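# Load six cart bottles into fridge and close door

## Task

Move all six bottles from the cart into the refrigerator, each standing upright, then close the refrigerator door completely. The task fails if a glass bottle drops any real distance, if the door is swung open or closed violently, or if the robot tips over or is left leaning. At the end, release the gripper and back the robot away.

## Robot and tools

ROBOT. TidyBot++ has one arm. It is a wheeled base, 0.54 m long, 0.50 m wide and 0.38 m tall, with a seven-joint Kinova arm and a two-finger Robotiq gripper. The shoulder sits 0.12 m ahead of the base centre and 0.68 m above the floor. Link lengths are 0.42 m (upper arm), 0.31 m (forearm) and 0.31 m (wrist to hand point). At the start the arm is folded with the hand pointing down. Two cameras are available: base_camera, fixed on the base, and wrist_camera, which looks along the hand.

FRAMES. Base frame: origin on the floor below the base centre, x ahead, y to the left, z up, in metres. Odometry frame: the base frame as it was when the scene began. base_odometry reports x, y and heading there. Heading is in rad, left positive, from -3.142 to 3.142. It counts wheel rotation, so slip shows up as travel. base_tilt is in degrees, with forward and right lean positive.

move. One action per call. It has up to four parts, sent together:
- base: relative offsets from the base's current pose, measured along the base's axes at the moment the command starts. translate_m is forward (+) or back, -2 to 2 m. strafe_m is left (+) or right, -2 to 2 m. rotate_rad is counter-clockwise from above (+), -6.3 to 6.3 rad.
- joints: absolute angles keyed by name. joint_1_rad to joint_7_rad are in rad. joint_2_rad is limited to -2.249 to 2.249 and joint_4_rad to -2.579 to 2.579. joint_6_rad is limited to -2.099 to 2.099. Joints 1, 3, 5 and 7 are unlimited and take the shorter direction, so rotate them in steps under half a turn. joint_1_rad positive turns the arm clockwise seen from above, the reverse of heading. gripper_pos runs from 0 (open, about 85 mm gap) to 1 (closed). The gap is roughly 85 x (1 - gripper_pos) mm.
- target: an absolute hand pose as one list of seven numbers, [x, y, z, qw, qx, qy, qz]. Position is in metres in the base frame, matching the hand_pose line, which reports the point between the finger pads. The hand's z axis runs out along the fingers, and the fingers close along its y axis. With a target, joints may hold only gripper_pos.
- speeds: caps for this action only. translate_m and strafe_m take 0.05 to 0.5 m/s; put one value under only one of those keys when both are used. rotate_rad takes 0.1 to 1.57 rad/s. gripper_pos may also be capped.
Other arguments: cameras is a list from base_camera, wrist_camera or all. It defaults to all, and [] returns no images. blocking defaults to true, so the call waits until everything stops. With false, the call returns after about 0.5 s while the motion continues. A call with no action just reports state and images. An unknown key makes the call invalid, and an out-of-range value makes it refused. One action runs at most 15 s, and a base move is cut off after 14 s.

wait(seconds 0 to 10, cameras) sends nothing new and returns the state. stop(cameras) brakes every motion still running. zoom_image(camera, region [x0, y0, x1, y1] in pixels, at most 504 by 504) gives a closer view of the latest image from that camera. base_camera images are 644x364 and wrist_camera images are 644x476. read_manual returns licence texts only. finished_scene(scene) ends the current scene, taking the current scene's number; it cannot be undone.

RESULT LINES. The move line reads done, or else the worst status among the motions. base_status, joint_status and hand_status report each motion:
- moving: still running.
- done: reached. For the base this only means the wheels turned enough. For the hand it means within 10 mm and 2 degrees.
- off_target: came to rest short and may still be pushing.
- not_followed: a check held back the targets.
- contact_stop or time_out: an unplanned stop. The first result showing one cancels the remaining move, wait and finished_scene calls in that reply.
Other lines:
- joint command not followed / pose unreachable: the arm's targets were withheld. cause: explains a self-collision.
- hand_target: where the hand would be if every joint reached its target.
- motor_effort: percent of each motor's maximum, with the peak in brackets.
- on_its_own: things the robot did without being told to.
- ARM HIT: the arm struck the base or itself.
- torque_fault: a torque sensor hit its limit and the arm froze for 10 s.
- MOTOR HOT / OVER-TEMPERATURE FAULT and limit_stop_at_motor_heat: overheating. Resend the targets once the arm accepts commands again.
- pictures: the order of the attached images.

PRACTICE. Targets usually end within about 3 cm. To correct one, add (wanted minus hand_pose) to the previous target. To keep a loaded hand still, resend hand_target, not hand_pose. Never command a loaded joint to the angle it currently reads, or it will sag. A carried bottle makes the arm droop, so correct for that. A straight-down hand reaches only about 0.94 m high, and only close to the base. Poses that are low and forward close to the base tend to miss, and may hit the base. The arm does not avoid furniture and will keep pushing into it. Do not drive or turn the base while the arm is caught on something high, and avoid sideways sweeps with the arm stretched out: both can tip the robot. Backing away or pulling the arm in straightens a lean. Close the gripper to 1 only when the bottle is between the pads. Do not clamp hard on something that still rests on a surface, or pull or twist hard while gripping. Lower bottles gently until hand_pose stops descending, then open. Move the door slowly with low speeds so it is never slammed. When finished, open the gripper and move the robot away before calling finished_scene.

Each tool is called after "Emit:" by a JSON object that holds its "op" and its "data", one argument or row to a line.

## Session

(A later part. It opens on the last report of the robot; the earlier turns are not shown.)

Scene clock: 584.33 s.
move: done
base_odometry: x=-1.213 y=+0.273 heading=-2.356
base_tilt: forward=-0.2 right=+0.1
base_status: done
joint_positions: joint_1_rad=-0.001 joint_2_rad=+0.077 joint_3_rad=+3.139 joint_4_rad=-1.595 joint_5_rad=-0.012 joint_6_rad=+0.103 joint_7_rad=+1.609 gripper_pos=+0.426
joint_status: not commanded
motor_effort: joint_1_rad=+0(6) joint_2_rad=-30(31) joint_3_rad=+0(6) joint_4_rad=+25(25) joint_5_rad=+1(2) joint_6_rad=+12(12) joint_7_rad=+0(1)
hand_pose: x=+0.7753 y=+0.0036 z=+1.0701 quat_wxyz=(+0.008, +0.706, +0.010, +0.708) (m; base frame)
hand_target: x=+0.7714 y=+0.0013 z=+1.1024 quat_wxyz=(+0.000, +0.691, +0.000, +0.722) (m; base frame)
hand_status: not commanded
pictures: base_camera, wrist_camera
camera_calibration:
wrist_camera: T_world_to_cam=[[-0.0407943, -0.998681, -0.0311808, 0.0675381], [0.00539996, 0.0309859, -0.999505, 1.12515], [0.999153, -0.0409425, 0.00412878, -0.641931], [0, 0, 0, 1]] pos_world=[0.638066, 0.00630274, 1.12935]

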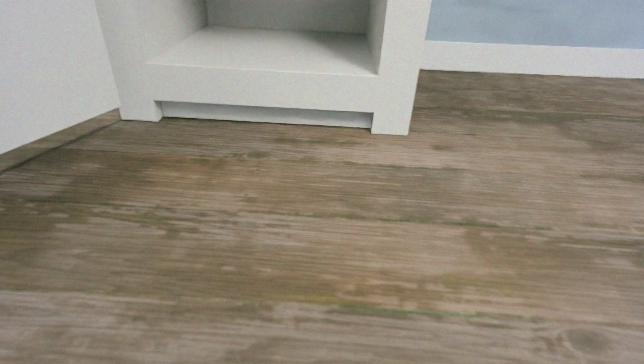

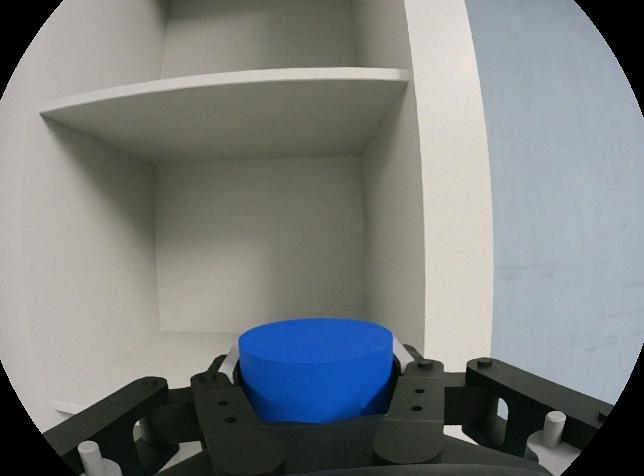

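Emit:
{"op": "move", "data": {
  "base": {"translate_m": 0.533},
  "speeds": {"translate_m": 0.3}
}}

Scene clock: 599.57 s.
move: done
base_odometry: x=-1.590 y=-0.103 heading=-2.357
base_tilt: forward=-0.2 right=+0.1
base_status: done
joint_positions: joint_1_rad=-0.001 joint_2_rad=+0.084 joint_3_rad=+3.139 joint_4_rad=-1.595 joint_5_rad=-0.012 joint_6_rad=+0.102 joint_7_rad=+1.609 gripper_pos=+0.426
joint_status: not commanded
motor_effort: joint_1_rad=+0(3) joint_2_rad=-30(34) joint_3_rad=+0(3) joint_4_rad=+25(27) joint_5_rad=+0(2) joint_6_rad=+12(13) joint_7_rad=+1(1)
hand_pose: x=+0.7781 y=+0.0036 z=+1.0651 quat_wxyz=(+0.008, +0.709, +0.010, +0.705) (m; base frame)
hand_target: x=+0.7714 y=+0.0013 z=+1.1024 quat_wxyz=(+0.000, +0.691, +0.000, +0.722) (m; base frame)
hand_status: not commanded
pictures: base_camera, wrist_camera
camera_calibration:
wrist_camera: T_world_to_cam=[[-0.0410352, -0.998682, -0.0308239, 0.0673163], [-0.00303321, 0.0309743, -0.999516, 1.12676], [0.999153, -0.0409218, -0.00430024, -0.635761], [0, 0, 0, 1]] pos_world=[0.641402, 0.0063106, 1.12555]

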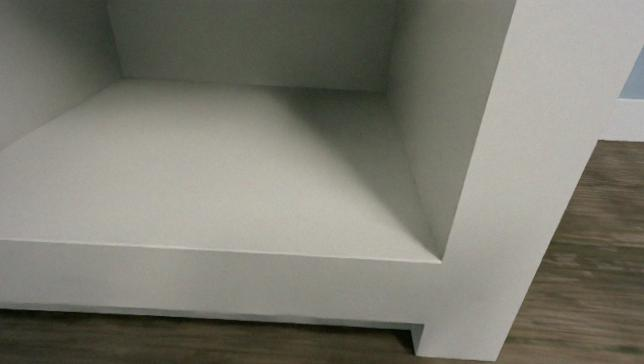

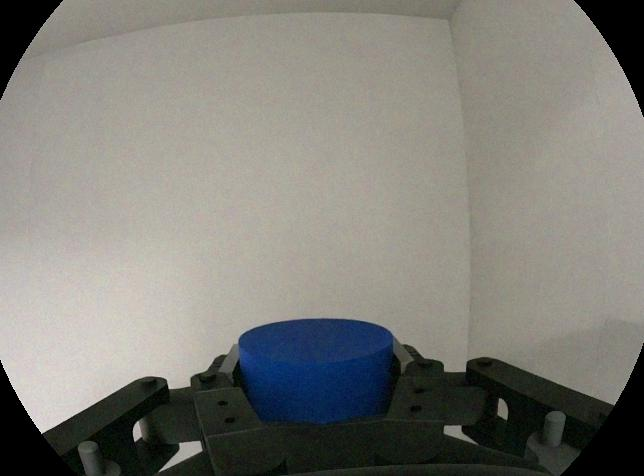

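Emit:
{"op": "move", "data": {
  "joints": {"joint_2_rad": 0.078, "joint_4_rad": -1.6295, "joint_6_rad": 0.18},
  "cameras": []
}}

Emit:
{"op": "move", "data": {
  "joints": {"joint_2_rad": 0.082, "joint_4_rad": -1.657, "joint_6_rad": 0.212},
  "cameras": ["wrist_camera"]
}}

Scene clock: 612.27 s.
move: done
base_odometry: x=-1.590 y=-0.103 heading=-2.357
base_tilt: forward=-0.2 right=+0.1
base_status: not commanded
joint_positions: joint_1_rad=-0.001 joint_2_rad=+0.087 joint_3_rad=+3.139 joint_4_rad=-1.643 joint_5_rad=-0.012 joint_6_rad=+0.135 joint_7_rad=+1.609 gripper_pos=+0.426
joint_status: all done
motor_effort: joint_1_rad=+0(1) joint_2_rad=-31(32) joint_3_rad=+0(1) joint_4_rad=+25(26) joint_5_rad=+1(1) joint_6_rad=+12(14) joint_7_rad=+0(1)
hand_pose: x=+0.7772 y=+0.0035 z=+1.0433 quat_wxyz=(+0.008, +0.716, +0.010, +0.698) (m; base frame)
hand_target: x=+0.7742 y=+0.0013 z=+1.0719 quat_wxyz=(+0.000, +0.692, +0.000, +0.722) (m; base frame)
hand_status: not commanded
pictures: none
No camera images: "cameras" was empty.

Scene clock: 612.90 s.
move: done
base_odometry: x=-1.590 y=-0.103 heading=-2.357
base_tilt: forward=-0.2 right=+0.1
base_status: not commanded
joint_positions: joint_1_rad=-0.001 joint_2_rad=+0.088 joint_3_rad=+3.139 joint_4_rad=-1.667 joint_5_rad=-0.012 joint_6_rad=+0.161 joint_7_rad=+1.609 gripper_pos=+0.426
joint_status: all done
motor_effort: joint_1_rad=+0(0) joint_2_rad=-29(31) joint_3_rad=+0(1) joint_4_rad=+25(26) joint_5_rad=+0(2) joint_6_rad=+12(13) joint_7_rad=+0(1)
hand_pose: x=+0.7762 y=+0.0034 z=+1.0358 quat_wxyz=(+0.008, +0.715, +0.010, +0.699) (m; base frame)
hand_target: x=+0.7744 y=+0.0013 z=+1.0622 quat_wxyz=(+0.000, +0.691, +0.000, +0.722) (m; base frame)
hand_status: not commanded
pictures: wrist_camera
camera_calibration:
wrist_camera: T_world_to_cam=[[-0.0422413, -0.998659, -0.0299397, 0.0661323], [-0.0203813, 0.0308216, -0.999317, 1.11066], [0.9989, -0.0416022, -0.0216559, -0.615755], [0, 0, 0, 1]] pos_world=[0.640507, 0.00619458, 1.09855]

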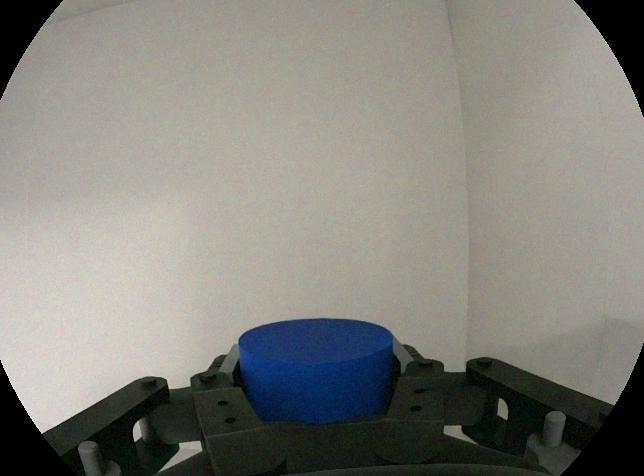

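Emit:
{"op": "move", "data": {
  "joints": {"joint_2_rad": 0.086, "joint_4_rad": -1.685, "joint_6_rad": 0.25},
  "cameras": []
}}

Emit:
{"op": "move", "data": {
  "joints": {"joint_2_rad": 0.089, "joint_4_rad": -1.704, "joint_6_rad": 0.272},
  "cameras": []
}}

Emit:
{"op": "move", "data": {
  "joints": {"joint_2_rad": 0.092, "joint_4_rad": -1.722, "joint_6_rad": 0.293},
  "cameras": ["wrist_camera"]
}}

Scene clock: 621.43 s.
move: done
base_odometry: x=-1.590 y=-0.103 heading=-2.357
base_tilt: forward=-0.2 right=+0.1
base_status: not commanded
joint_positions: joint_1_rad=-0.001 joint_2_rad=+0.088 joint_3_rad=+3.139 joint_4_rad=-1.688 joint_5_rad=-0.012 joint_6_rad=+0.202 joint_7_rad=+1.609 gripper_pos=+0.426
joint_status: all done
motor_effort: joint_1_rad=+0(1) joint_2_rad=-29(31) joint_3_rad=+0(1) joint_4_rad=+24(25) joint_5_rad=+1(2) joint_6_rad=+11(12) joint_7_rad=+1(1)
hand_pose: x=+0.7750 y=+0.0032 z=+1.0357 quat_wxyz=(+0.009, +0.708, +0.010, +0.706) (m; base frame)
hand_target: x=+0.7741 y=+0.0013 z=+1.0540 quat_wxyz=(+0.000, +0.689, +0.000, +0.725) (m; base frame)
hand_status: not commanded
pictures: none
No camera images: "cameras" was empty.

Scene clock: 622.00 s.
move: done
base_odometry: x=-1.590 y=-0.103 heading=-2.357
base_tilt: forward=-0.2 right=+0.1
base_status: not commanded
joint_positions: joint_1_rad=-0.001 joint_2_rad=+0.088 joint_3_rad=+3.139 joint_4_rad=-1.701 joint_5_rad=-0.012 joint_6_rad=+0.227 joint_7_rad=+1.609 gripper_pos=+0.426
joint_status: all done
motor_effort: joint_1_rad=+0(1) joint_2_rad=-28(29) joint_3_rad=+0(1) joint_4_rad=+23(23) joint_5_rad=+1(1) joint_6_rad=+11(11) joint_7_rad=+0(1)
hand_pose: x=+0.7742 y=+0.0031 z=+1.0360 quat_wxyz=(+0.009, +0.704, +0.010, +0.710) (m; base frame)
hand_target: x=+0.7739 y=+0.0013 z=+1.0471 quat_wxyz=(+0.000, +0.689, +0.000, +0.724) (m; base frame)
hand_status: not commanded
pictures: none
No camera images: "cameras" was empty.

Scene clock: 622.57 s.
move: done
base_odometry: x=-1.590 y=-0.103 heading=-2.357
base_tilt: forward=-0.2 right=+0.1
base_status: not commanded
joint_positions: joint_1_rad=-0.001 joint_2_rad=+0.088 joint_3_rad=+3.139 joint_4_rad=-1.713 joint_5_rad=-0.012 joint_6_rad=+0.253 joint_7_rad=+1.609 gripper_pos=+0.426
joint_status: all done
motor_effort: joint_1_rad=+0(1) joint_2_rad=-27(27) joint_3_rad=+1(2) joint_4_rad=+22(23) joint_5_rad=+1(2) joint_6_rad=+10(11) joint_7_rad=+0(1)
hand_pose: x=+0.7733 y=+0.0030 z=+1.0364 quat_wxyz=(+0.009, +0.699, +0.010, +0.715) (m; base frame)
hand_target: x=+0.7737 y=+0.0013 z=+1.0406 quat_wxyz=(+0.000, +0.689, +0.000, +0.725) (m; base frame)
hand_status: not commanded
pictures: wrist_camera
camera_calibration:
wrist_camera: T_world_to_cam=[[-0.0418539, -0.998615, -0.0318841, 0.0674041], [0.0265471, 0.0307893, -0.999173, 1.07478], [0.998771, -0.0426657, 0.0252216, -0.661339], [0, 0, 0, 1]] pos_world=[0.634815, 0.00600236, 1.09272]

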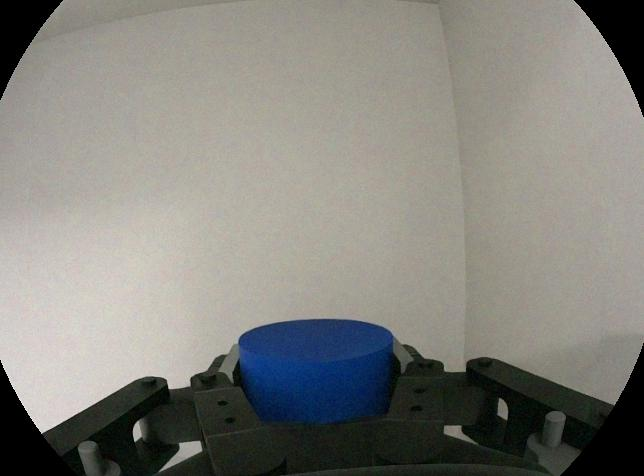

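Emit:
{"op": "move", "data": {
  "joints": {"joint_6_rad": 0.265, "joint_4_rad": -1.712},
  "cameras": []
}}

Emit:
{"op": "move", "data": {
  "joints": {"gripper_pos": 0.0},
  "cameras": ["wrist_camera"]
}}

Scene clock: 643.07 s.
move: done
base_odometry: x=-1.590 y=-0.103 heading=-2.357
base_tilt: forward=-0.2 right=+0.1
base_status: not commanded
joint_positions: joint_1_rad=-0.001 joint_2_rad=+0.088 joint_3_rad=+3.139 joint_4_rad=-1.713 joint_5_rad=-0.012 joint_6_rad=+0.253 joint_7_rad=+1.609 gripper_pos=+0.426
joint_status: all done
motor_effort: joint_1_rad=+0(0) joint_2_rad=-25(27) joint_3_rad=+0(1) joint_4_rad=+21(21) joint_5_rad=+1(2) joint_6_rad=+9(11) joint_7_rad=+1(1)
hand_pose: x=+0.7733 y=+0.0030 z=+1.0364 quat_wxyz=(+0.009, +0.699, +0.010, +0.715) (m; base frame)
hand_target: x=+0.7746 y=+0.0013 z=+1.0380 quat_wxyz=(+0.000, +0.696, +0.000, +0.718) (m; base frame)
hand_status: not commanded
pictures: none
No camera images: "cameras" was empty.

Scene clock: 644.00 s.
move: done
base_odometry: x=-1.590 y=-0.103 heading=-2.357
base_tilt: forward=-0.2 right=+0.1
base_status: not commanded
joint_positions: joint_1_rad=-0.001 joint_2_rad=+0.088 joint_3_rad=+3.139 joint_4_rad=-1.713 joint_5_rad=-0.012 joint_6_rad=+0.253 joint_7_rad=+1.609 gripper_pos=+0.000
joint_status: all done
motor_effort: joint_1_rad=+0(0) joint_2_rad=-26(27) joint_3_rad=+1(1) joint_4_rad=+21(21) joint_5_rad=+1(2) joint_6_rad=+9(9) joint_7_rad=+0(1)
hand_pose: x=+0.7733 y=+0.0030 z=+1.0364 quat_wxyz=(+0.009, +0.699, +0.010, +0.715) (m; base frame)
hand_target: x=+0.7746 y=+0.0013 z=+1.0380 quat_wxyz=(+0.000, +0.696, +0.000, +0.718) (m; base frame)
hand_status: not commanded
pictures: wrist_camera
camera_calibration:
wrist_camera: T_world_to_cam=[[-0.0418548, -0.998615, -0.0318803, 0.0674017], [0.0264526, 0.0307895, -0.999176, 1.07486], [0.998773, -0.0426636, 0.0251273, -0.66125], [0, 0, 0, 1]] pos_world=[0.634828, 0.00600274, 1.09273]

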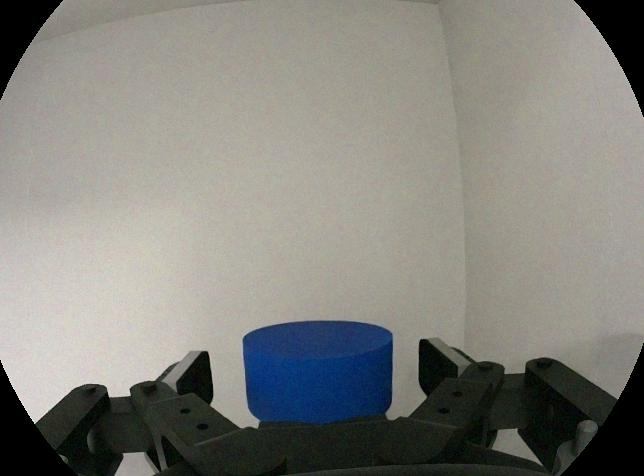

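Emit:
{"op": "move", "data": {
  "base": {"translate_m": -0.45},
  "speeds": {"translate_m": 0.4},
  "cameras": ["wrist_camera"]
}}

Scene clock: 720.73 s.
move: done
base_odometry: x=-1.271 y=+0.215 heading=-2.357
base_tilt: forward=-0.2 right=+0.1
base_status: done
joint_positions: joint_1_rad=+0.000 joint_2_rad=+0.084 joint_3_rad=+3.140 joint_4_rad=-1.713 joint_5_rad=-0.012 joint_6_rad=+0.253 joint_7_rad=+1.609 gripper_pos=+0.000
joint_status: not commanded
motor_effort: joint_1_rad=+1(5) joint_2_rad=-25(30) joint_3_rad=+1(5) joint_4_rad=+21(22) joint_5_rad=+0(2) joint_6_rad=+9(10) joint_7_rad=+0(1)
hand_pose: x=+0.7719 y=+0.0017 z=+1.0389 quat_wxyz=(+0.010, +0.698, +0.009, +0.716) (m; base frame)
hand_target: x=+0.7746 y=+0.0013 z=+1.0380 quat_wxyz=(+0.000, +0.696, +0.000, +0.718) (m; base frame)
hand_status: not commanded
pictures: wrist_camera
camera_calibration:
wrist_camera: T_world_to_cam=[[-0.0438433, -0.998527, -0.0319666, 0.067695], [0.0303053, 0.0306533, -0.999071, 1.07433], [0.998579, -0.0447713, 0.0289167, -0.66376], [0, 0, 0, 1]] pos_world=[0.633227, 0.00494595, 1.09469]

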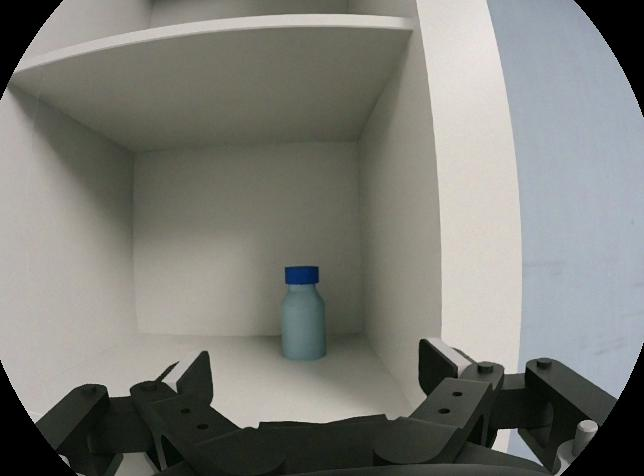

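Emit:
{"op": "move", "data": {
  "base": {"translate_m": -0.58, "strafe_m": 0.572, "rotate_rad": -2.142},
  "joints": {"joint_2_rad": 0.0, "joint_4_rad": -0.9, "joint_6_rad": -1.3}
}}

Emit:
{"op": "zoom_image", "data": {
  "camera": "wrist_camera",
  "region": [200, 160, 520, 400]
}}

Scene clock: 729.33 s.
move: done
base_odometry: x=-0.456 y=+0.220 heading=+1.783
base_tilt: forward=-0.2 right=+0.1
base_status: done
joint_positions: joint_1_rad=+0.001 joint_2_rad=+0.008 joint_3_rad=+3.141 joint_4_rad=-0.931 joint_5_rad=-0.012 joint_6_rad=-1.256 joint_7_rad=+1.609 gripper_pos=+0.000
joint_status: all done
motor_effort: joint_1_rad=-1(3) joint_2_rad=-18(31) joint_3_rad=+0(3) joint_4_rad=+17(22) joint_5_rad=+0(2) joint_6_rad=+8(10) joint_7_rad=+0(1)
hand_pose: x=+0.6286 y=+0.0046 z=+1.1065 quat_wxyz=(+0.003, +0.890, +0.018, +0.456) (m; base frame)
hand_target: x=+0.6169 y=+0.0013 z=+1.1148 quat_wxyz=(+0.000, +0.891, +0.000, +0.454) (m; base frame)
hand_status: not commanded
pictures: base_camera, wrist_camera
camera_calibration:
wrist_camera: T_world_to_cam=[[-0.0402697, -0.999189, 0.00050364, 0.0283292], [-0.581403, 0.023022, -0.81329, 1.32509], [0.812619, -0.0330438, -0.581858, 0.270151], [0, 0, 0, 1]] pos_world=[0.552021, 0.00672685, 1.23486]

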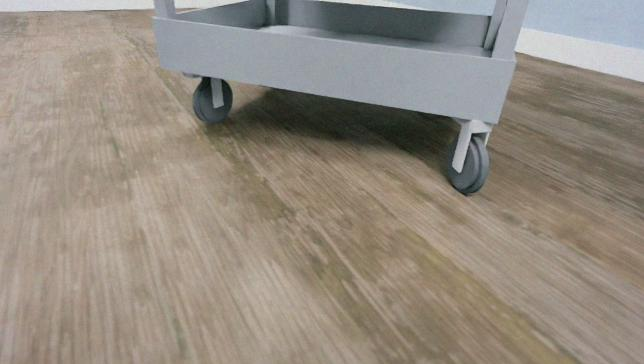

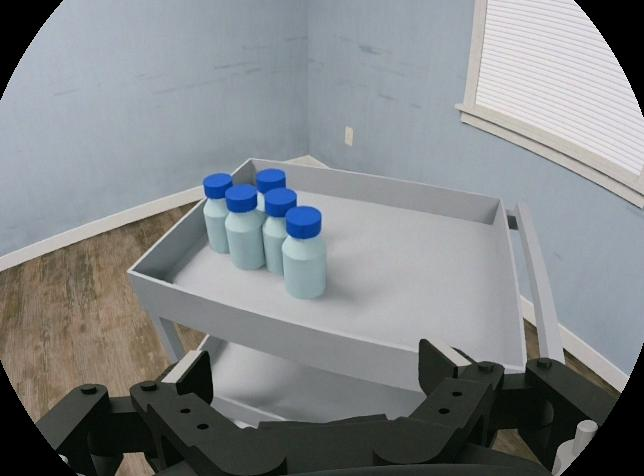

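Scaled by 1.575.

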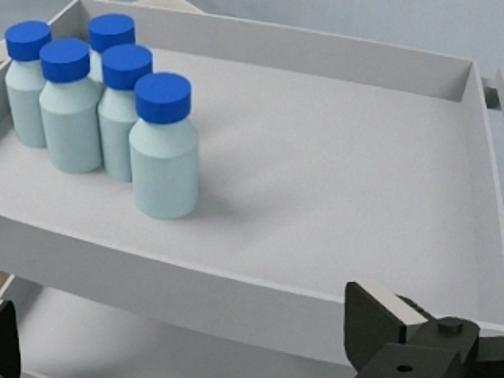

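Emit:
{"op": "move", "data": {
  "joints": {"joint_6_rad": 0.53},
  "cameras": []
}}

Emit:
{"op": "move", "data": {
  "joints": {"joint_2_rad": 0.27, "joint_4_rad": -1.886, "joint_6_rad": 0.594},
  "cameras": []
}}

Emit:
{"op": "move", "data": {
  "base": {"translate_m": 0.17, "strafe_m": 0.007},
  "speeds": {"translate_m": 0.2},
  "cameras": ["wrist_camera"]
}}

Scene clock: 755.17 s.
move: done
base_odometry: x=-0.456 y=+0.220 heading=+1.783
base_tilt: forward=-0.2 right=+0.1
base_status: not commanded
joint_positions: joint_1_rad=+0.001 joint_2_rad=-0.002 joint_3_rad=+3.141 joint_4_rad=-0.922 joint_5_rad=-0.012 joint_6_rad=+0.489 joint_7_rad=+1.609 gripper_pos=+0.000
joint_status: all done
motor_effort: joint_1_rad=+0(1) joint_2_rad=-15(21) joint_3_rad=+0(1) joint_4_rad=+14(19) joint_5_rad=+1(2) joint_6_rad=+3(10) joint_7_rad=+0(1)
hand_pose: x=+0.4983 y=-0.0005 z=+1.5758 quat_wxyz=(+0.014, +0.214, +0.000, +0.977) (m; base frame)
hand_target: x=+0.4778 y=+0.0014 z=+1.5882 quat_wxyz=(+0.000, +0.184, +0.000, +0.983) (m; base frame)
hand_status: not commanded
pictures: none
No camera images: "cameras" was empty.

Scene clock: 757.43 s.
move: done
base_odometry: x=-0.456 y=+0.220 heading=+1.783
base_tilt: forward=-0.2 right=+0.1
base_status: not commanded
joint_positions: joint_1_rad=+0.001 joint_2_rad=+0.250 joint_3_rad=+3.141 joint_4_rad=-1.870 joint_5_rad=-0.012 joint_6_rad=+0.553 joint_7_rad=+1.609 gripper_pos=+0.000
joint_status: all done
motor_effort: joint_1_rad=+0(1) joint_2_rad=-29(35) joint_3_rad=+0(1) joint_4_rad=+19(23) joint_5_rad=+1(2) joint_6_rad=+9(11) joint_7_rad=+0(1)
hand_pose: x=+0.8025 y=-0.0008 z=+0.9262 quat_wxyz=(+0.012, +0.706, +0.008, +0.708) (m; base frame)
hand_target: x=+0.8046 y=+0.0013 z=+0.9164 quat_wxyz=(+0.000, +0.704, +0.000, +0.710) (m; base frame)
hand_status: not commanded
pictures: none
No camera images: "cameras" was empty.

Scene clock: 759.03 s.
move: done
base_odometry: x=-0.499 y=+0.385 heading=+1.783
base_tilt: forward=-0.2 right=+0.1
base_status: done
joint_positions: joint_1_rad=+0.001 joint_2_rad=+0.261 joint_3_rad=+3.141 joint_4_rad=-1.872 joint_5_rad=-0.012 joint_6_rad=+0.556 joint_7_rad=+1.609 gripper_pos=+0.000
joint_status: not commanded
motor_effort: joint_1_rad=-1(2) joint_2_rad=-30(33) joint_3_rad=+0(1) joint_4_rad=+19(20) joint_5_rad=+1(2) joint_6_rad=+9(10) joint_7_rad=+0(1)
hand_pose: x=+0.8047 y=-0.0009 z=+0.9189 quat_wxyz=(+0.012, +0.709, +0.008, +0.705) (m; base frame)
hand_target: x=+0.8046 y=+0.0013 z=+0.9164 quat_wxyz=(+0.000, +0.704, +0.000, +0.710) (m; base frame)
hand_status: not commanded
pictures: wrist_camera
camera_calibration:
wrist_camera: T_world_to_cam=[[-0.0504439, -0.998305, -0.0290246, 0.0653716], [-0.00257597, 0.0291916, -0.999571, 0.980454], [0.998724, -0.0503474, -0.00404414, -0.663011], [0, 0, 0, 1]] pos_world=[0.667987, 0.00325892, 0.979249]

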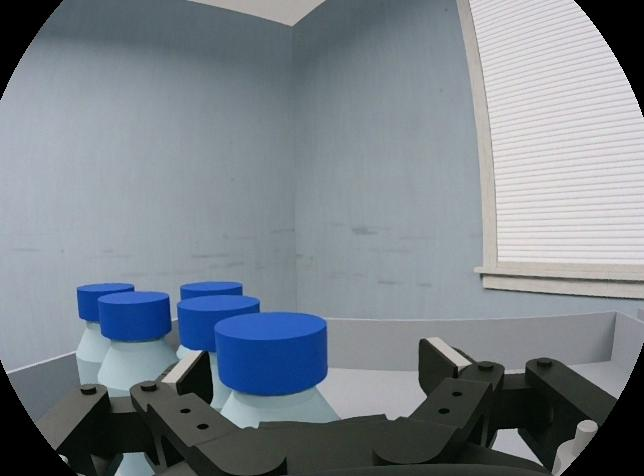

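Emit:
{"op": "move", "data": {
  "base": {"translate_m": 0.015, "strafe_m": 0.02},
  "speeds": {"translate_m": 0.1},
  "cameras": ["wrist_camera"]
}}

Emit:
{"op": "zoom_image", "data": {
  "camera": "wrist_camera",
  "region": [60, 260, 480, 476]
}}

Scene clock: 788.83 s.
move: done
base_odometry: x=-0.522 y=+0.396 heading=+1.783
base_tilt: forward=-0.2 right=+0.1
base_status: done
joint_positions: joint_1_rad=-0.002 joint_2_rad=+0.263 joint_3_rad=+3.141 joint_4_rad=-1.873 joint_5_rad=-0.012 joint_6_rad=+0.556 joint_7_rad=+1.609 gripper_pos=+0.000
joint_status: not commanded
motor_effort: joint_1_rad=+0(3) joint_2_rad=-31(32) joint_3_rad=+0(2) joint_4_rad=+19(19) joint_5_rad=+1(1) joint_6_rad=+9(9) joint_7_rad=+0(1)
hand_pose: x=+0.8053 y=+0.0009 z=+0.9169 quat_wxyz=(+0.011, +0.710, +0.009, +0.704) (m; base frame)
hand_target: x=+0.8046 y=+0.0013 z=+0.9164 quat_wxyz=(+0.000, +0.704, +0.000, +0.710) (m; base frame)
hand_status: not commanded
pictures: wrist_camera
camera_calibration:
wrist_camera: T_world_to_cam=[[-0.0480035, -0.99843, -0.0288657, 0.0649669], [-0.0055222, 0.0291639, -0.999559, 0.98077], [0.998832, -0.047823, -0.0069135, -0.660956], [0, 0, 0, 1]] pos_world=[0.668719, 0.00465296, 0.977644]

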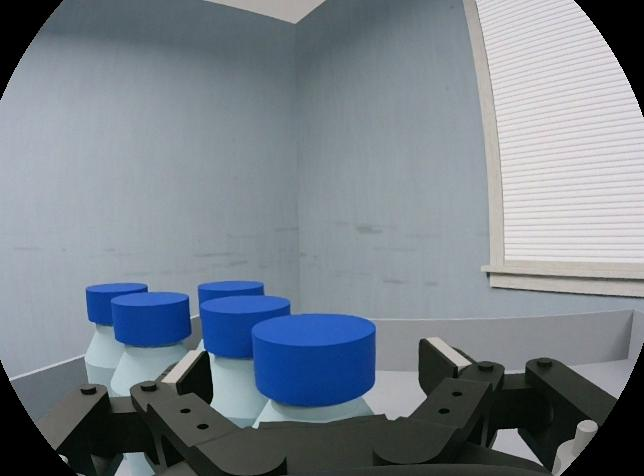

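Scaled by 1.200.

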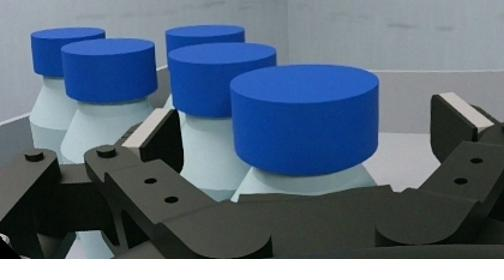

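Emit:
{"op": "move", "data": {
  "base": {"translate_m": 0.026},
  "speeds": {"translate_m": 0.1},
  "cameras": ["wrist_camera"]
}}

Emit:
{"op": "zoom_image", "data": {
  "camera": "wrist_camera",
  "region": [160, 260, 480, 476]
}}

Scene clock: 808.23 s.
move: done
base_odometry: x=-0.527 y=+0.421 heading=+1.783
base_tilt: forward=-0.2 right=+0.1
base_status: done
joint_positions: joint_1_rad=-0.002 joint_2_rad=+0.268 joint_3_rad=+3.141 joint_4_rad=-1.874 joint_5_rad=-0.012 joint_6_rad=+0.557 joint_7_rad=+1.609 gripper_pos=+0.000
joint_status: not commanded
motor_effort: joint_1_rad=+0(2) joint_2_rad=-30(33) joint_3_rad=+1(1) joint_4_rad=+19(20) joint_5_rad=+1(2) joint_6_rad=+9(10) joint_7_rad=+1(1)
hand_pose: x=+0.8060 y=+0.0009 z=+0.9133 quat_wxyz=(+0.011, +0.712, +0.009, +0.702) (m; base frame)
hand_target: x=+0.8046 y=+0.0013 z=+0.9164 quat_wxyz=(+0.000, +0.704, +0.000, +0.710) (m; base frame)
hand_status: not commanded
pictures: wrist_camera
camera_calibration:
wrist_camera: T_world_to_cam=[[-0.0481551, -0.99843, -0.028613, 0.0647904], [-0.0104841, 0.0291499, -0.99952, 0.98115], [0.998785, -0.047832, -0.0118713, -0.657192], [0, 0, 0, 1]] pos_world=[0.6698, 0.00465344, 0.974731]

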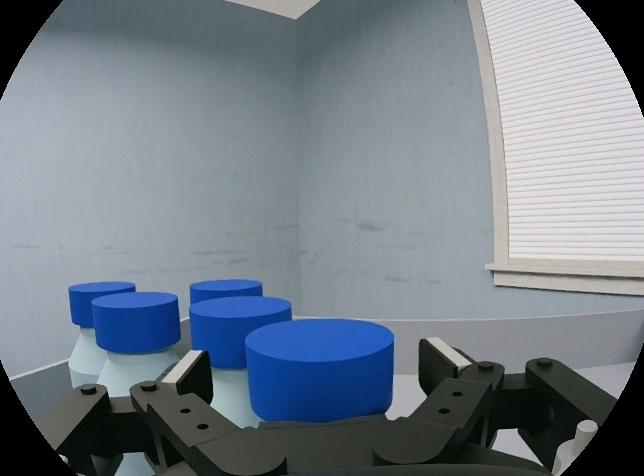

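Scaled by 1.575.

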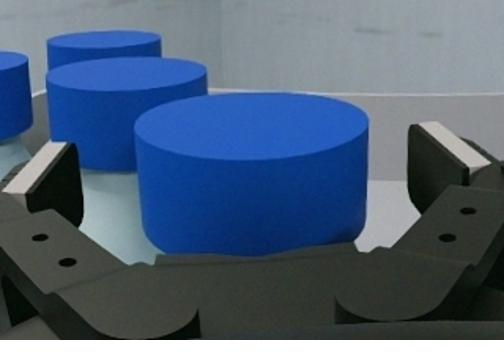

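Emit:
{"op": "move", "data": {
  "joints": {"gripper_pos": 0.65},
  "cameras": []
}}

Emit:
{"op": "move", "data": {
  "joints": {"joint_2_rad": 0.2456, "joint_4_rad": -1.7985, "joint_6_rad": 0.506},
  "cameras": ["wrist_camera"]
}}

Scene clock: 817.07 s.
move: off_target
base_odometry: x=-0.527 y=+0.421 heading=+1.783
base_tilt: forward=-0.2 right=+0.1
base_status: not commanded
joint_positions: joint_1_rad=-0.001 joint_2_rad=+0.268 joint_3_rad=+3.141 joint_4_rad=-1.874 joint_5_rad=-0.012 joint_6_rad=+0.557 joint_7_rad=+1.609 gripper_pos=+0.430
joint_status: gripper_pos off_target (ended at +0.430, target +0.650)
motor_effort: joint_1_rad=-1(2) joint_2_rad=-29(32) joint_3_rad=+0(2) joint_4_rad=+19(19) joint_5_rad=+1(2) joint_6_rad=+9(10) joint_7_rad=+1(1)
hand_pose: x=+0.8060 y=+0.0007 z=+0.9134 quat_wxyz=(+0.011, +0.712, +0.009, +0.702) (m; base frame)
hand_target: x=+0.8046 y=+0.0013 z=+0.9164 quat_wxyz=(+0.000, +0.704, +0.000, +0.710) (m; base frame)
hand_status: not commanded
pictures: none
No camera images: "cameras" was empty.

Scene clock: 817.93 s.
move: off_target
base_odometry: x=-0.527 y=+0.421 heading=+1.783
base_tilt: forward=-0.2 right=+0.1
base_status: not commanded
joint_positions: joint_1_rad=-0.001 joint_2_rad=+0.267 joint_3_rad=+3.141 joint_4_rad=-1.848 joint_5_rad=-0.012 joint_6_rad=+0.512 joint_7_rad=+1.609 gripper_pos=+0.430
joint_status: joint_4_rad off_target (ended at -1.848, target -1.798); the others done
motor_effort: joint_1_rad=-2(3) joint_2_rad=-34(35) joint_3_rad=-1(2) joint_4_rad=+23(23) joint_5_rad=+2(2) joint_6_rad=+12(13) joint_7_rad=+0(1)
hand_pose: x=+0.8101 y=+0.0005 z=+0.9145 quat_wxyz=(+0.011, +0.719, +0.009, +0.695) (m; base frame)
hand_target: x=+0.8122 y=+0.0013 z=+0.9568 quat_wxyz=(+0.000, +0.695, +0.000, +0.719) (m; base frame)
hand_status: not commanded
pictures: wrist_camera
camera_calibration:
wrist_camera: T_world_to_cam=[[-0.04897, -0.99841, -0.0279211, 0.0646988], [-0.0292398, 0.0293757, -0.999141, 0.997231], [0.998372, -0.0481115, -0.0306318, -0.643806], [0, 0, 0, 1]] pos_world=[0.675086, 0.0043271, 0.978459]

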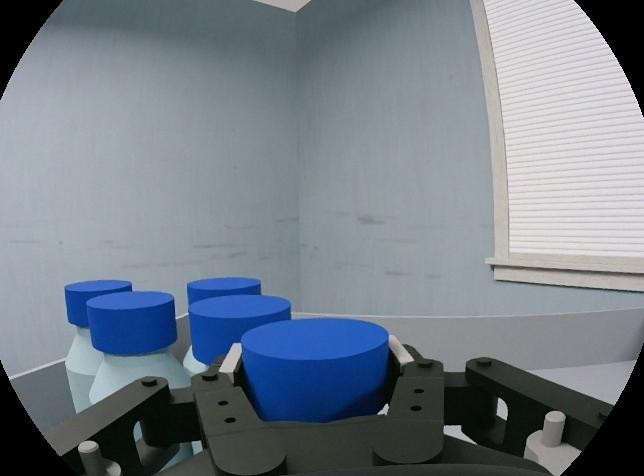

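Emit:
{"op": "move", "data": {
  "joints": {"joint_2_rad": 0.177, "joint_4_rad": -1.717, "joint_6_rad": 0.366},
  "cameras": []
}}

Emit:
{"op": "move", "data": {
  "joints": {"joint_2_rad": 0.12, "joint_4_rad": -1.632, "joint_6_rad": 0.223},
  "cameras": []
}}

Emit:
{"op": "move", "data": {
  "joints": {"joint_2_rad": 0.065, "joint_4_rad": -1.547, "joint_6_rad": 0.085},
  "cameras": ["wrist_camera"]
}}

Scene clock: 827.30 s.
move: off_target
base_odometry: x=-0.527 y=+0.421 heading=+1.783
base_tilt: forward=-0.2 right=+0.1
base_status: not commanded
joint_positions: joint_1_rad=-0.001 joint_2_rad=+0.194 joint_3_rad=+3.141 joint_4_rad=-1.763 joint_5_rad=-0.012 joint_6_rad=+0.383 joint_7_rad=+1.609 gripper_pos=+0.430
joint_status: joint_4_rad off_target (ended at -1.763, target -1.717); the others done
motor_effort: joint_1_rad=+0(3) joint_2_rad=-34(39) joint_3_rad=+0(2) joint_4_rad=+24(25) joint_5_rad=+2(2) joint_6_rad=+12(15) joint_7_rad=+0(1)
hand_pose: x=+0.8027 y=+0.0010 z=+0.9748 quat_wxyz=(+0.011, +0.708, +0.009, +0.706) (m; base frame)
hand_target: x=+0.8022 y=+0.0013 z=+1.0095 quat_wxyz=(+0.000, +0.692, +0.000, +0.722) (m; base frame)
hand_status: not commanded
pictures: none
No camera images: "cameras" was empty.

Scene clock: 828.53 s.
move: off_target
base_odometry: x=-0.527 y=+0.421 heading=+1.783
base_tilt: forward=-0.2 right=+0.1
base_status: not commanded
joint_positions: joint_1_rad=-0.001 joint_2_rad=+0.140 joint_3_rad=+3.141 joint_4_rad=-1.681 joint_5_rad=-0.012 joint_6_rad=+0.243 joint_7_rad=+1.609 gripper_pos=+0.430
joint_status: joint_4_rad off_target (ended at -1.681, target -1.632); the others done
motor_effort: joint_1_rad=+0(0) joint_2_rad=-32(36) joint_3_rad=+1(1) joint_4_rad=+24(25) joint_5_rad=+1(2) joint_6_rad=+12(14) joint_7_rad=+0(1)
hand_pose: x=+0.7935 y=+0.0014 z=+1.0181 quat_wxyz=(+0.010, +0.710, +0.009, +0.704) (m; base frame)
hand_target: x=+0.7896 y=+0.0013 z=+1.0559 quat_wxyz=(+0.000, +0.692, +0.000, +0.722) (m; base frame)
hand_status: not commanded
pictures: none
No camera images: "cameras" was empty.

Scene clock: 829.77 s.
move: off_target
base_odometry: x=-0.527 y=+0.421 heading=+1.783
base_tilt: forward=-0.2 right=+0.1
base_status: not commanded
joint_positions: joint_1_rad=-0.001 joint_2_rad=+0.084 joint_3_rad=+3.141 joint_4_rad=-1.597 joint_5_rad=-0.012 joint_6_rad=+0.105 joint_7_rad=+1.609 gripper_pos=+0.430
joint_status: joint_4_rad off_target (ended at -1.597, target -1.547); the others done
motor_effort: joint_1_rad=+0(1) joint_2_rad=-31(35) joint_3_rad=+0(1) joint_4_rad=+25(26) joint_5_rad=+0(2) joint_6_rad=+12(14) joint_7_rad=+0(1)
hand_pose: x=+0.7780 y=+0.0019 z=+1.0651 quat_wxyz=(+0.009, +0.709, +0.010, +0.705) (m; base frame)
hand_target: x=+0.7714 y=+0.0013 z=+1.1024 quat_wxyz=(+0.000, +0.691, +0.000, +0.722) (m; base frame)
hand_status: not commanded
pictures: wrist_camera
camera_calibration:
wrist_camera: T_world_to_cam=[[-0.0436585, -0.998575, -0.0306968, 0.0675428], [-0.00123581, 0.0307801, -0.999525, 1.12533], [0.999046, -0.0435998, -0.00257786, -0.637484], [0, 0, 0, 1]] pos_world=[0.641215, 0.0050145, 1.12523]

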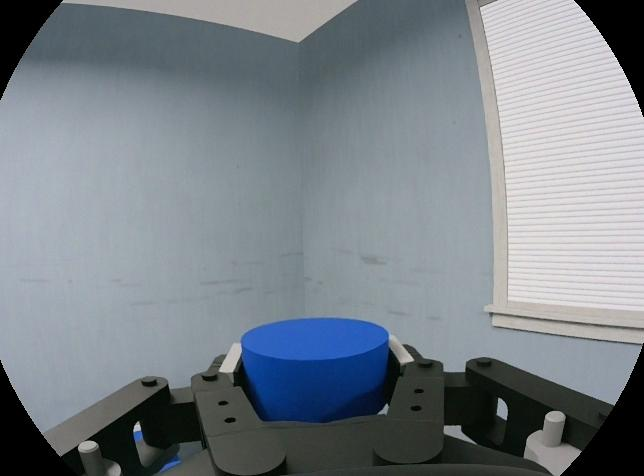

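Emit:
{"op": "move", "data": {
  "base": {"translate_m": -0.4},
  "cameras": []
}}

Emit:
{"op": "move", "data": {
  "base": {"translate_m": 0.285, "strafe_m": 0.662, "rotate_rad": 2.144},
  "speeds": {"rotate_rad": 1.0, "translate_m": 0.4}
}}

Scene clock: 854.60 s.
move: done
base_odometry: x=-0.443 y=+0.030 heading=+1.782
base_tilt: forward=-0.2 right=+0.1
base_status: done
joint_positions: joint_1_rad=-0.001 joint_2_rad=+0.076 joint_3_rad=+3.141 joint_4_rad=-1.596 joint_5_rad=-0.012 joint_6_rad=+0.102 joint_7_rad=+1.609 gripper_pos=+0.430
joint_status: not commanded
motor_effort: joint_1_rad=+0(3) joint_2_rad=-30(34) joint_3_rad=+1(2) joint_4_rad=+25(26) joint_5_rad=+1(2) joint_6_rad=+12(13) joint_7_rad=+0(1)
hand_pose: x=+0.7751 y=+0.0015 z=+1.0697 quat_wxyz=(+0.010, +0.707, +0.009, +0.707) (m; base frame)
hand_target: x=+0.7714 y=+0.0013 z=+1.1024 quat_wxyz=(+0.000, +0.691, +0.000, +0.722) (m; base frame)
hand_status: not commanded
pictures: none
No camera images: "cameras" was empty.

Scene clock: 857.70 s.
move: done
base_odometry: x=-1.151 y=+0.169 heading=-2.358
base_tilt: forward=-0.2 right=+0.1
base_status: done
joint_positions: joint_1_rad=+0.000 joint_2_rad=+0.087 joint_3_rad=+3.144 joint_4_rad=-1.596 joint_5_rad=-0.012 joint_6_rad=+0.102 joint_7_rad=+1.609 gripper_pos=+0.430
joint_status: not commanded
motor_effort: joint_1_rad=+0(6) joint_2_rad=-31(34) joint_3_rad=+1(5) joint_4_rad=+25(26) joint_5_rad=+1(2) joint_6_rad=+13(13) joint_7_rad=+0(1)
hand_pose: x=+0.7792 y=-0.0002 z=+1.0628 quat_wxyz=(+0.011, +0.711, +0.008, +0.703) (m; base frame)
hand_target: x=+0.7714 y=+0.0013 z=+1.1024 quat_wxyz=(+0.000, +0.691, +0.000, +0.722) (m; base frame)
hand_status: not commanded
pictures: base_camera, wrist_camera
camera_calibration:
wrist_camera: T_world_to_cam=[[-0.0472013, -0.998427, -0.030251, 0.0676476], [-0.00633325, 0.0305833, -0.999512, 1.12709], [0.998865, -0.0469867, -0.00776686, -0.63312], [0, 0, 0, 1]] pos_world=[0.642733, 0.00332283, 1.12367]

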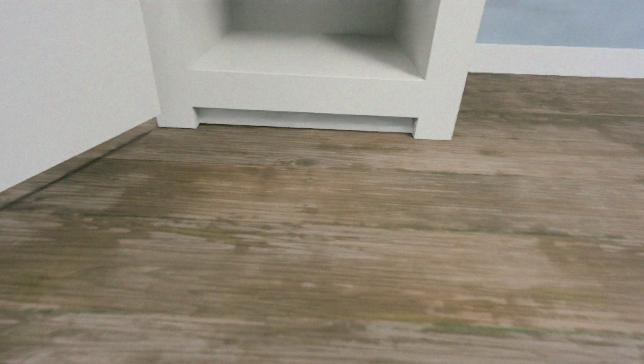

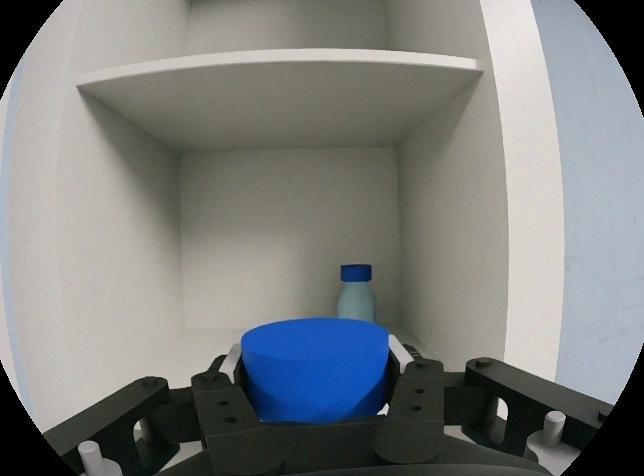

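Emit:
{"op": "move", "data": {
  "base": {"translate_m": 0.507, "strafe_m": 0.03},
  "speeds": {"translate_m": 0.3},
  "cameras": ["wrist_camera"]
}}

Scene clock: 876.47 s.
move: done
base_odometry: x=-1.489 y=-0.210 heading=-2.356
base_tilt: forward=-0.2 right=+0.1
base_status: done
joint_positions: joint_1_rad=+0.000 joint_2_rad=+0.085 joint_3_rad=+3.144 joint_4_rad=-1.595 joint_5_rad=-0.012 joint_6_rad=+0.100 joint_7_rad=+1.609 gripper_pos=+0.430
joint_status: not commanded
motor_effort: joint_1_rad=+0(3) joint_2_rad=-30(34) joint_3_rad=+1(2) joint_4_rad=+25(26) joint_5_rad=+1(2) joint_6_rad=+12(13) joint_7_rad=+0(1)
hand_pose: x=+0.7786 y=-0.0004 z=+1.0637 quat_wxyz=(+0.011, +0.710, +0.008, +0.704) (m; base frame)
hand_target: x=+0.7714 y=+0.0013 z=+1.1024 quat_wxyz=(+0.000, +0.691, +0.000, +0.722) (m; base frame)
hand_status: not commanded
pictures: wrist_camera
camera_calibration:
wrist_camera: T_world_to_cam=[[-0.047368, -0.998418, -0.0302873, 0.0676867], [-0.0055827, 0.0305855, -0.999517, 1.12747], [0.998862, -0.047176, -0.00702265, -0.633295], [0, 0, 0, 1]] pos_world=[0.642075, 0.00321894, 1.12453]

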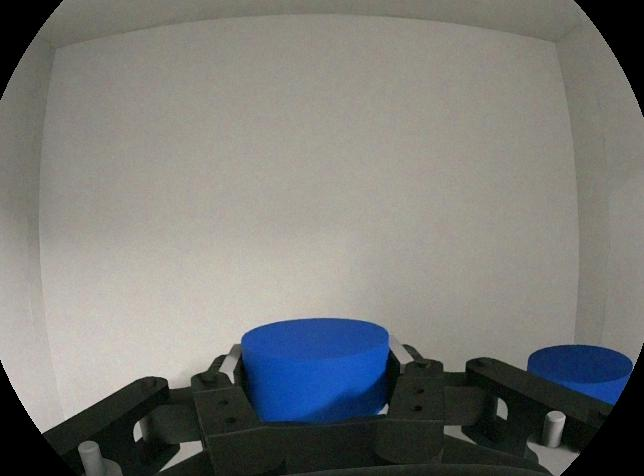

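Emit:
{"op": "move", "data": {
  "joints": {"joint_2_rad": 0.085, "joint_4_rad": -1.632, "joint_6_rad": 0.205},
  "cameras": []
}}

Emit:
{"op": "move", "data": {
  "joints": {"joint_2_rad": 0.087, "joint_4_rad": -1.65, "joint_6_rad": 0.225},
  "cameras": []
}}

Emit:
{"op": "move", "data": {
  "joints": {"joint_2_rad": 0.089, "joint_4_rad": -1.664, "joint_6_rad": 0.24},
  "cameras": []
}}

Scene clock: 889.47 s.
move: done
base_odometry: x=-1.489 y=-0.210 heading=-2.356
base_tilt: forward=-0.2 right=+0.1
base_status: not commanded
joint_positions: joint_1_rad=+0.000 joint_2_rad=+0.093 joint_3_rad=+3.144 joint_4_rad=-1.645 joint_5_rad=-0.012 joint_6_rad=+0.156 joint_7_rad=+1.609 gripper_pos=+0.430
joint_status: all done
motor_effort: joint_1_rad=+0(0) joint_2_rad=-30(32) joint_3_rad=+1(1) joint_4_rad=+25(26) joint_5_rad=+1(2) joint_6_rad=+12(14) joint_7_rad=+0(1)
hand_pose: x=+0.7792 y=-0.0006 z=+1.0451 quat_wxyz=(+0.011, +0.711, +0.008, +0.703) (m; base frame)
hand_target: x=+0.7765 y=+0.0013 z=+1.0736 quat_wxyz=(+0.000, +0.686, +0.000, +0.728) (m; base frame)
hand_status: not commanded
pictures: none
No camera images: "cameras" was empty.

Scene clock: 890.07 s.
move: done
base_odometry: x=-1.489 y=-0.210 heading=-2.356
base_tilt: forward=-0.2 right=+0.1
base_status: not commanded
joint_positions: joint_1_rad=+0.000 joint_2_rad=+0.093 joint_3_rad=+3.144 joint_4_rad=-1.661 joint_5_rad=-0.012 joint_6_rad=+0.172 joint_7_rad=+1.609 gripper_pos=+0.430
joint_status: all done
motor_effort: joint_1_rad=+0(0) joint_2_rad=-30(31) joint_3_rad=+0(1) joint_4_rad=+25(26) joint_5_rad=+1(2) joint_6_rad=+12(13) joint_7_rad=+0(1)
hand_pose: x=+0.7786 y=-0.0006 z=+1.0401 quat_wxyz=(+0.011, +0.711, +0.008, +0.703) (m; base frame)
hand_target: x=+0.7763 y=+0.0013 z=+1.0673 quat_wxyz=(+0.000, +0.686, +0.000, +0.728) (m; base frame)
hand_status: not commanded
pictures: none
No camera images: "cameras" was empty.

Scene clock: 890.60 s.
move: done
base_odometry: x=-1.489 y=-0.210 heading=-2.356
base_tilt: forward=-0.2 right=+0.1
base_status: not commanded
joint_positions: joint_1_rad=+0.000 joint_2_rad=+0.093 joint_3_rad=+3.144 joint_4_rad=-1.672 joint_5_rad=-0.012 joint_6_rad=+0.186 joint_7_rad=+1.609 gripper_pos=+0.430
joint_status: all done
motor_effort: joint_1_rad=+0(1) joint_2_rad=-29(31) joint_3_rad=+0(1) joint_4_rad=+25(25) joint_5_rad=+1(2) joint_6_rad=+12(13) joint_7_rad=+0(1)
hand_pose: x=+0.7779 y=-0.0007 z=+1.0375 quat_wxyz=(+0.011, +0.710, +0.008, +0.704) (m; base frame)
hand_target: x=+0.7763 y=+0.0013 z=+1.0619 quat_wxyz=(+0.000, +0.686, +0.000, +0.727) (m; base frame)
hand_status: not commanded
pictures: none
No camera images: "cameras" was empty.

Emit:
{"op": "move", "data": {
  "joints": {"joint_2_rad": 0.091, "joint_4_rad": -1.678, "joint_6_rad": 0.254},
  "cameras": []
}}

Emit:
{"op": "move", "data": {
  "joints": {"joint_2_rad": 0.093, "joint_4_rad": -1.692, "joint_6_rad": 0.265},
  "cameras": []
}}

Emit:
{"op": "move", "data": {
  "joints": {"joint_2_rad": 0.095, "joint_4_rad": -1.702, "joint_6_rad": 0.27},
  "cameras": ["wrist_camera"]
}}

Scene clock: 897.10 s.
move: done
base_odometry: x=-1.489 y=-0.210 heading=-2.356
base_tilt: forward=-0.2 right=+0.1
base_status: not commanded
joint_positions: joint_1_rad=+0.000 joint_2_rad=+0.093 joint_3_rad=+3.144 joint_4_rad=-1.681 joint_5_rad=-0.012 joint_6_rad=+0.204 joint_7_rad=+1.609 gripper_pos=+0.430
joint_status: all done
motor_effort: joint_1_rad=+0(0) joint_2_rad=-30(31) joint_3_rad=+1(1) joint_4_rad=+24(25) joint_5_rad=+0(2) joint_6_rad=+11(13) joint_7_rad=+1(1)
hand_pose: x=+0.7774 y=-0.0007 z=+1.0375 quat_wxyz=(+0.011, +0.707, +0.008, +0.707) (m; base frame)
hand_target: x=+0.7763 y=+0.0013 z=+1.0563 quat_wxyz=(+0.000, +0.687, +0.000, +0.727) (m; base frame)
hand_status: not commanded
pictures: none
No camera images: "cameras" was empty.

Scene clock: 897.63 s.
move: done
base_odometry: x=-1.489 y=-0.210 heading=-2.356
base_tilt: forward=-0.2 right=+0.1
base_status: not commanded
joint_positions: joint_1_rad=+0.000 joint_2_rad=+0.093 joint_3_rad=+3.144 joint_4_rad=-1.688 joint_5_rad=-0.012 joint_6_rad=+0.220 joint_7_rad=+1.609 gripper_pos=+0.430
joint_status: all done
motor_effort: joint_1_rad=+0(1) joint_2_rad=-28(30) joint_3_rad=+0(2) joint_4_rad=+23(24) joint_5_rad=+1(2) joint_6_rad=+10(13) joint_7_rad=+0(1)
hand_pose: x=+0.7769 y=-0.0008 z=+1.0376 quat_wxyz=(+0.011, +0.704, +0.008, +0.710) (m; base frame)
hand_target: x=+0.7761 y=+0.0013 z=+1.0497 quat_wxyz=(+0.000, +0.689, +0.000, +0.725) (m; base frame)
hand_status: not commanded
pictures: none
No camera images: "cameras" was empty.

Scene clock: 898.13 s.
move: done
base_odometry: x=-1.489 y=-0.210 heading=-2.356
base_tilt: forward=-0.2 right=+0.1
base_status: not commanded
joint_positions: joint_1_rad=+0.000 joint_2_rad=+0.093 joint_3_rad=+3.144 joint_4_rad=-1.693 joint_5_rad=-0.012 joint_6_rad=+0.229 joint_7_rad=+1.609 gripper_pos=+0.430
joint_status: all done
motor_effort: joint_1_rad=+0(1) joint_2_rad=-27(28) joint_3_rad=+1(2) joint_4_rad=+22(23) joint_5_rad=+1(2) joint_6_rad=+10(11) joint_7_rad=+1(1)
hand_pose: x=+0.7766 y=-0.0008 z=+1.0376 quat_wxyz=(+0.011, +0.702, +0.008, +0.712) (m; base frame)
hand_target: x=+0.7763 y=+0.0013 z=+1.0438 quat_wxyz=(+0.000, +0.691, +0.000, +0.722) (m; base frame)
hand_status: not commanded
pictures: wrist_camera
camera_calibration:
wrist_camera: T_world_to_cam=[[-0.0481462, -0.998358, -0.0310516, 0.0677454], [0.0168695, 0.0302704, -0.999399, 1.08376], [0.998698, -0.0486411, 0.0153843, -0.654623], [0, 0, 0, 1]] pos_world=[0.638749, 0.00298662, 1.09529]

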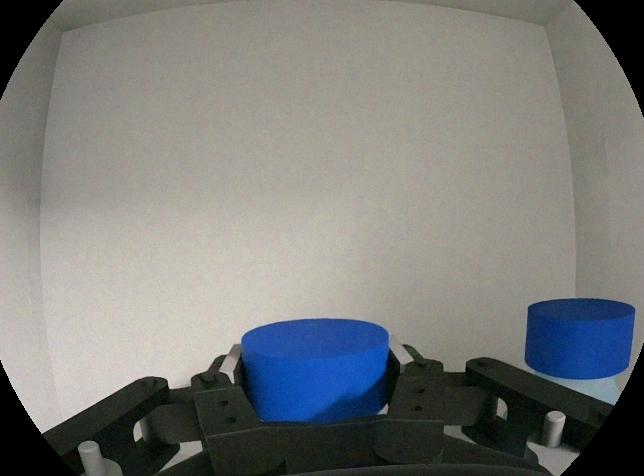

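Emit:
{"op": "move", "data": {
  "joints": {"gripper_pos": 0.0},
  "cameras": ["wrist_camera"]
}}

Emit:
{"op": "move", "data": {
  "base": {"translate_m": -0.45},
  "speeds": {"translate_m": 0.4},
  "cameras": ["wrist_camera"]
}}

Scene clock: 905.27 s.
move: done
base_odometry: x=-1.489 y=-0.210 heading=-2.356
base_tilt: forward=-0.2 right=+0.1
base_status: not commanded
joint_positions: joint_1_rad=+0.000 joint_2_rad=+0.093 joint_3_rad=+3.144 joint_4_rad=-1.693 joint_5_rad=-0.012 joint_6_rad=+0.233 joint_7_rad=+1.609 gripper_pos=+0.000
joint_status: all done
motor_effort: joint_1_rad=+0(0) joint_2_rad=-25(28) joint_3_rad=+0(1) joint_4_rad=+21(22) joint_5_rad=+1(2) joint_6_rad=+9(11) joint_7_rad=+0(1)
hand_pose: x=+0.7766 y=-0.0008 z=+1.0389 quat_wxyz=(+0.011, +0.701, +0.008, +0.713) (m; base frame)
hand_target: x=+0.7763 y=+0.0013 z=+1.0438 quat_wxyz=(+0.000, +0.691, +0.000, +0.722) (m; base frame)
hand_status: not commanded
pictures: wrist_camera
camera_calibration:
wrist_camera: T_world_to_cam=[[-0.0480583, -0.998356, -0.0312433, 0.0679023], [0.0212829, 0.0302488, -0.999316, 1.08161], [0.998618, -0.0486904, 0.0197942, -0.659141], [0, 0, 0, 1]] pos_world=[0.638473, 0.00297929, 1.09604]

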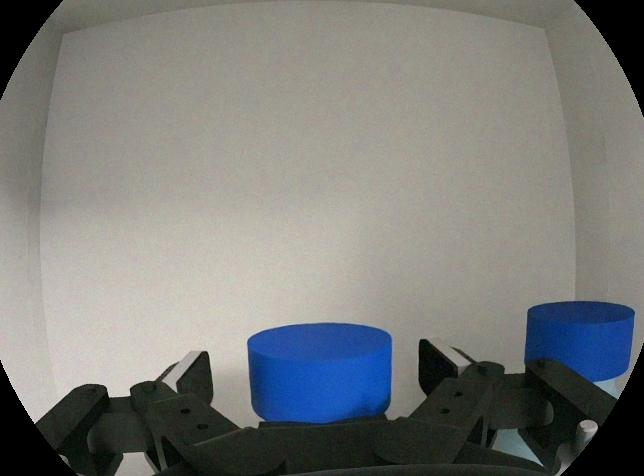

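Scene clock: 907.40 s.
move: done
base_odometry: x=-1.170 y=+0.108 heading=-2.357
base_tilt: forward=-0.2 right=+0.1
base_status: done
joint_positions: joint_1_rad=+0.000 joint_2_rad=+0.087 joint_3_rad=+3.143 joint_4_rad=-1.694 joint_5_rad=-0.012 joint_6_rad=+0.235 joint_7_rad=+1.609 gripper_pos=+0.000
joint_status: not commanded
motor_effort: joint_1_rad=+0(3) joint_2_rad=-25(31) joint_3_rad=+1(2) joint_4_rad=+21(22) joint_5_rad=+1(2) joint_6_rad=+9(10) joint_7_rad=+0(1)
hand_pose: x=+0.7742 y=-0.0005 z=+1.0434 quat_wxyz=(+0.011, +0.698, +0.008, +0.716) (m; base frame)
hand_target: x=+0.7763 y=+0.0013 z=+1.0438 quat_wxyz=(+0.000, +0.691, +0.000, +0.722) (m; base frame)
hand_status: not commanded
pictures: wrist_camera
camera_calibration:
wrist_camera: T_world_to_cam=[[-0.0473393, -0.998378, -0.0316291, 0.068081], [0.0290001, 0.0302776, -0.999121, 1.07991], [0.998458, -0.0482149, 0.0275197, -0.664712], [0, 0, 0, 1]] pos_world=[0.635593, 0.00322438, 1.09941]

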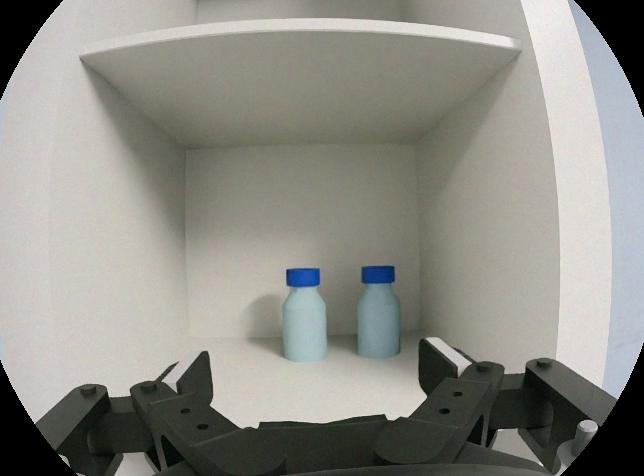

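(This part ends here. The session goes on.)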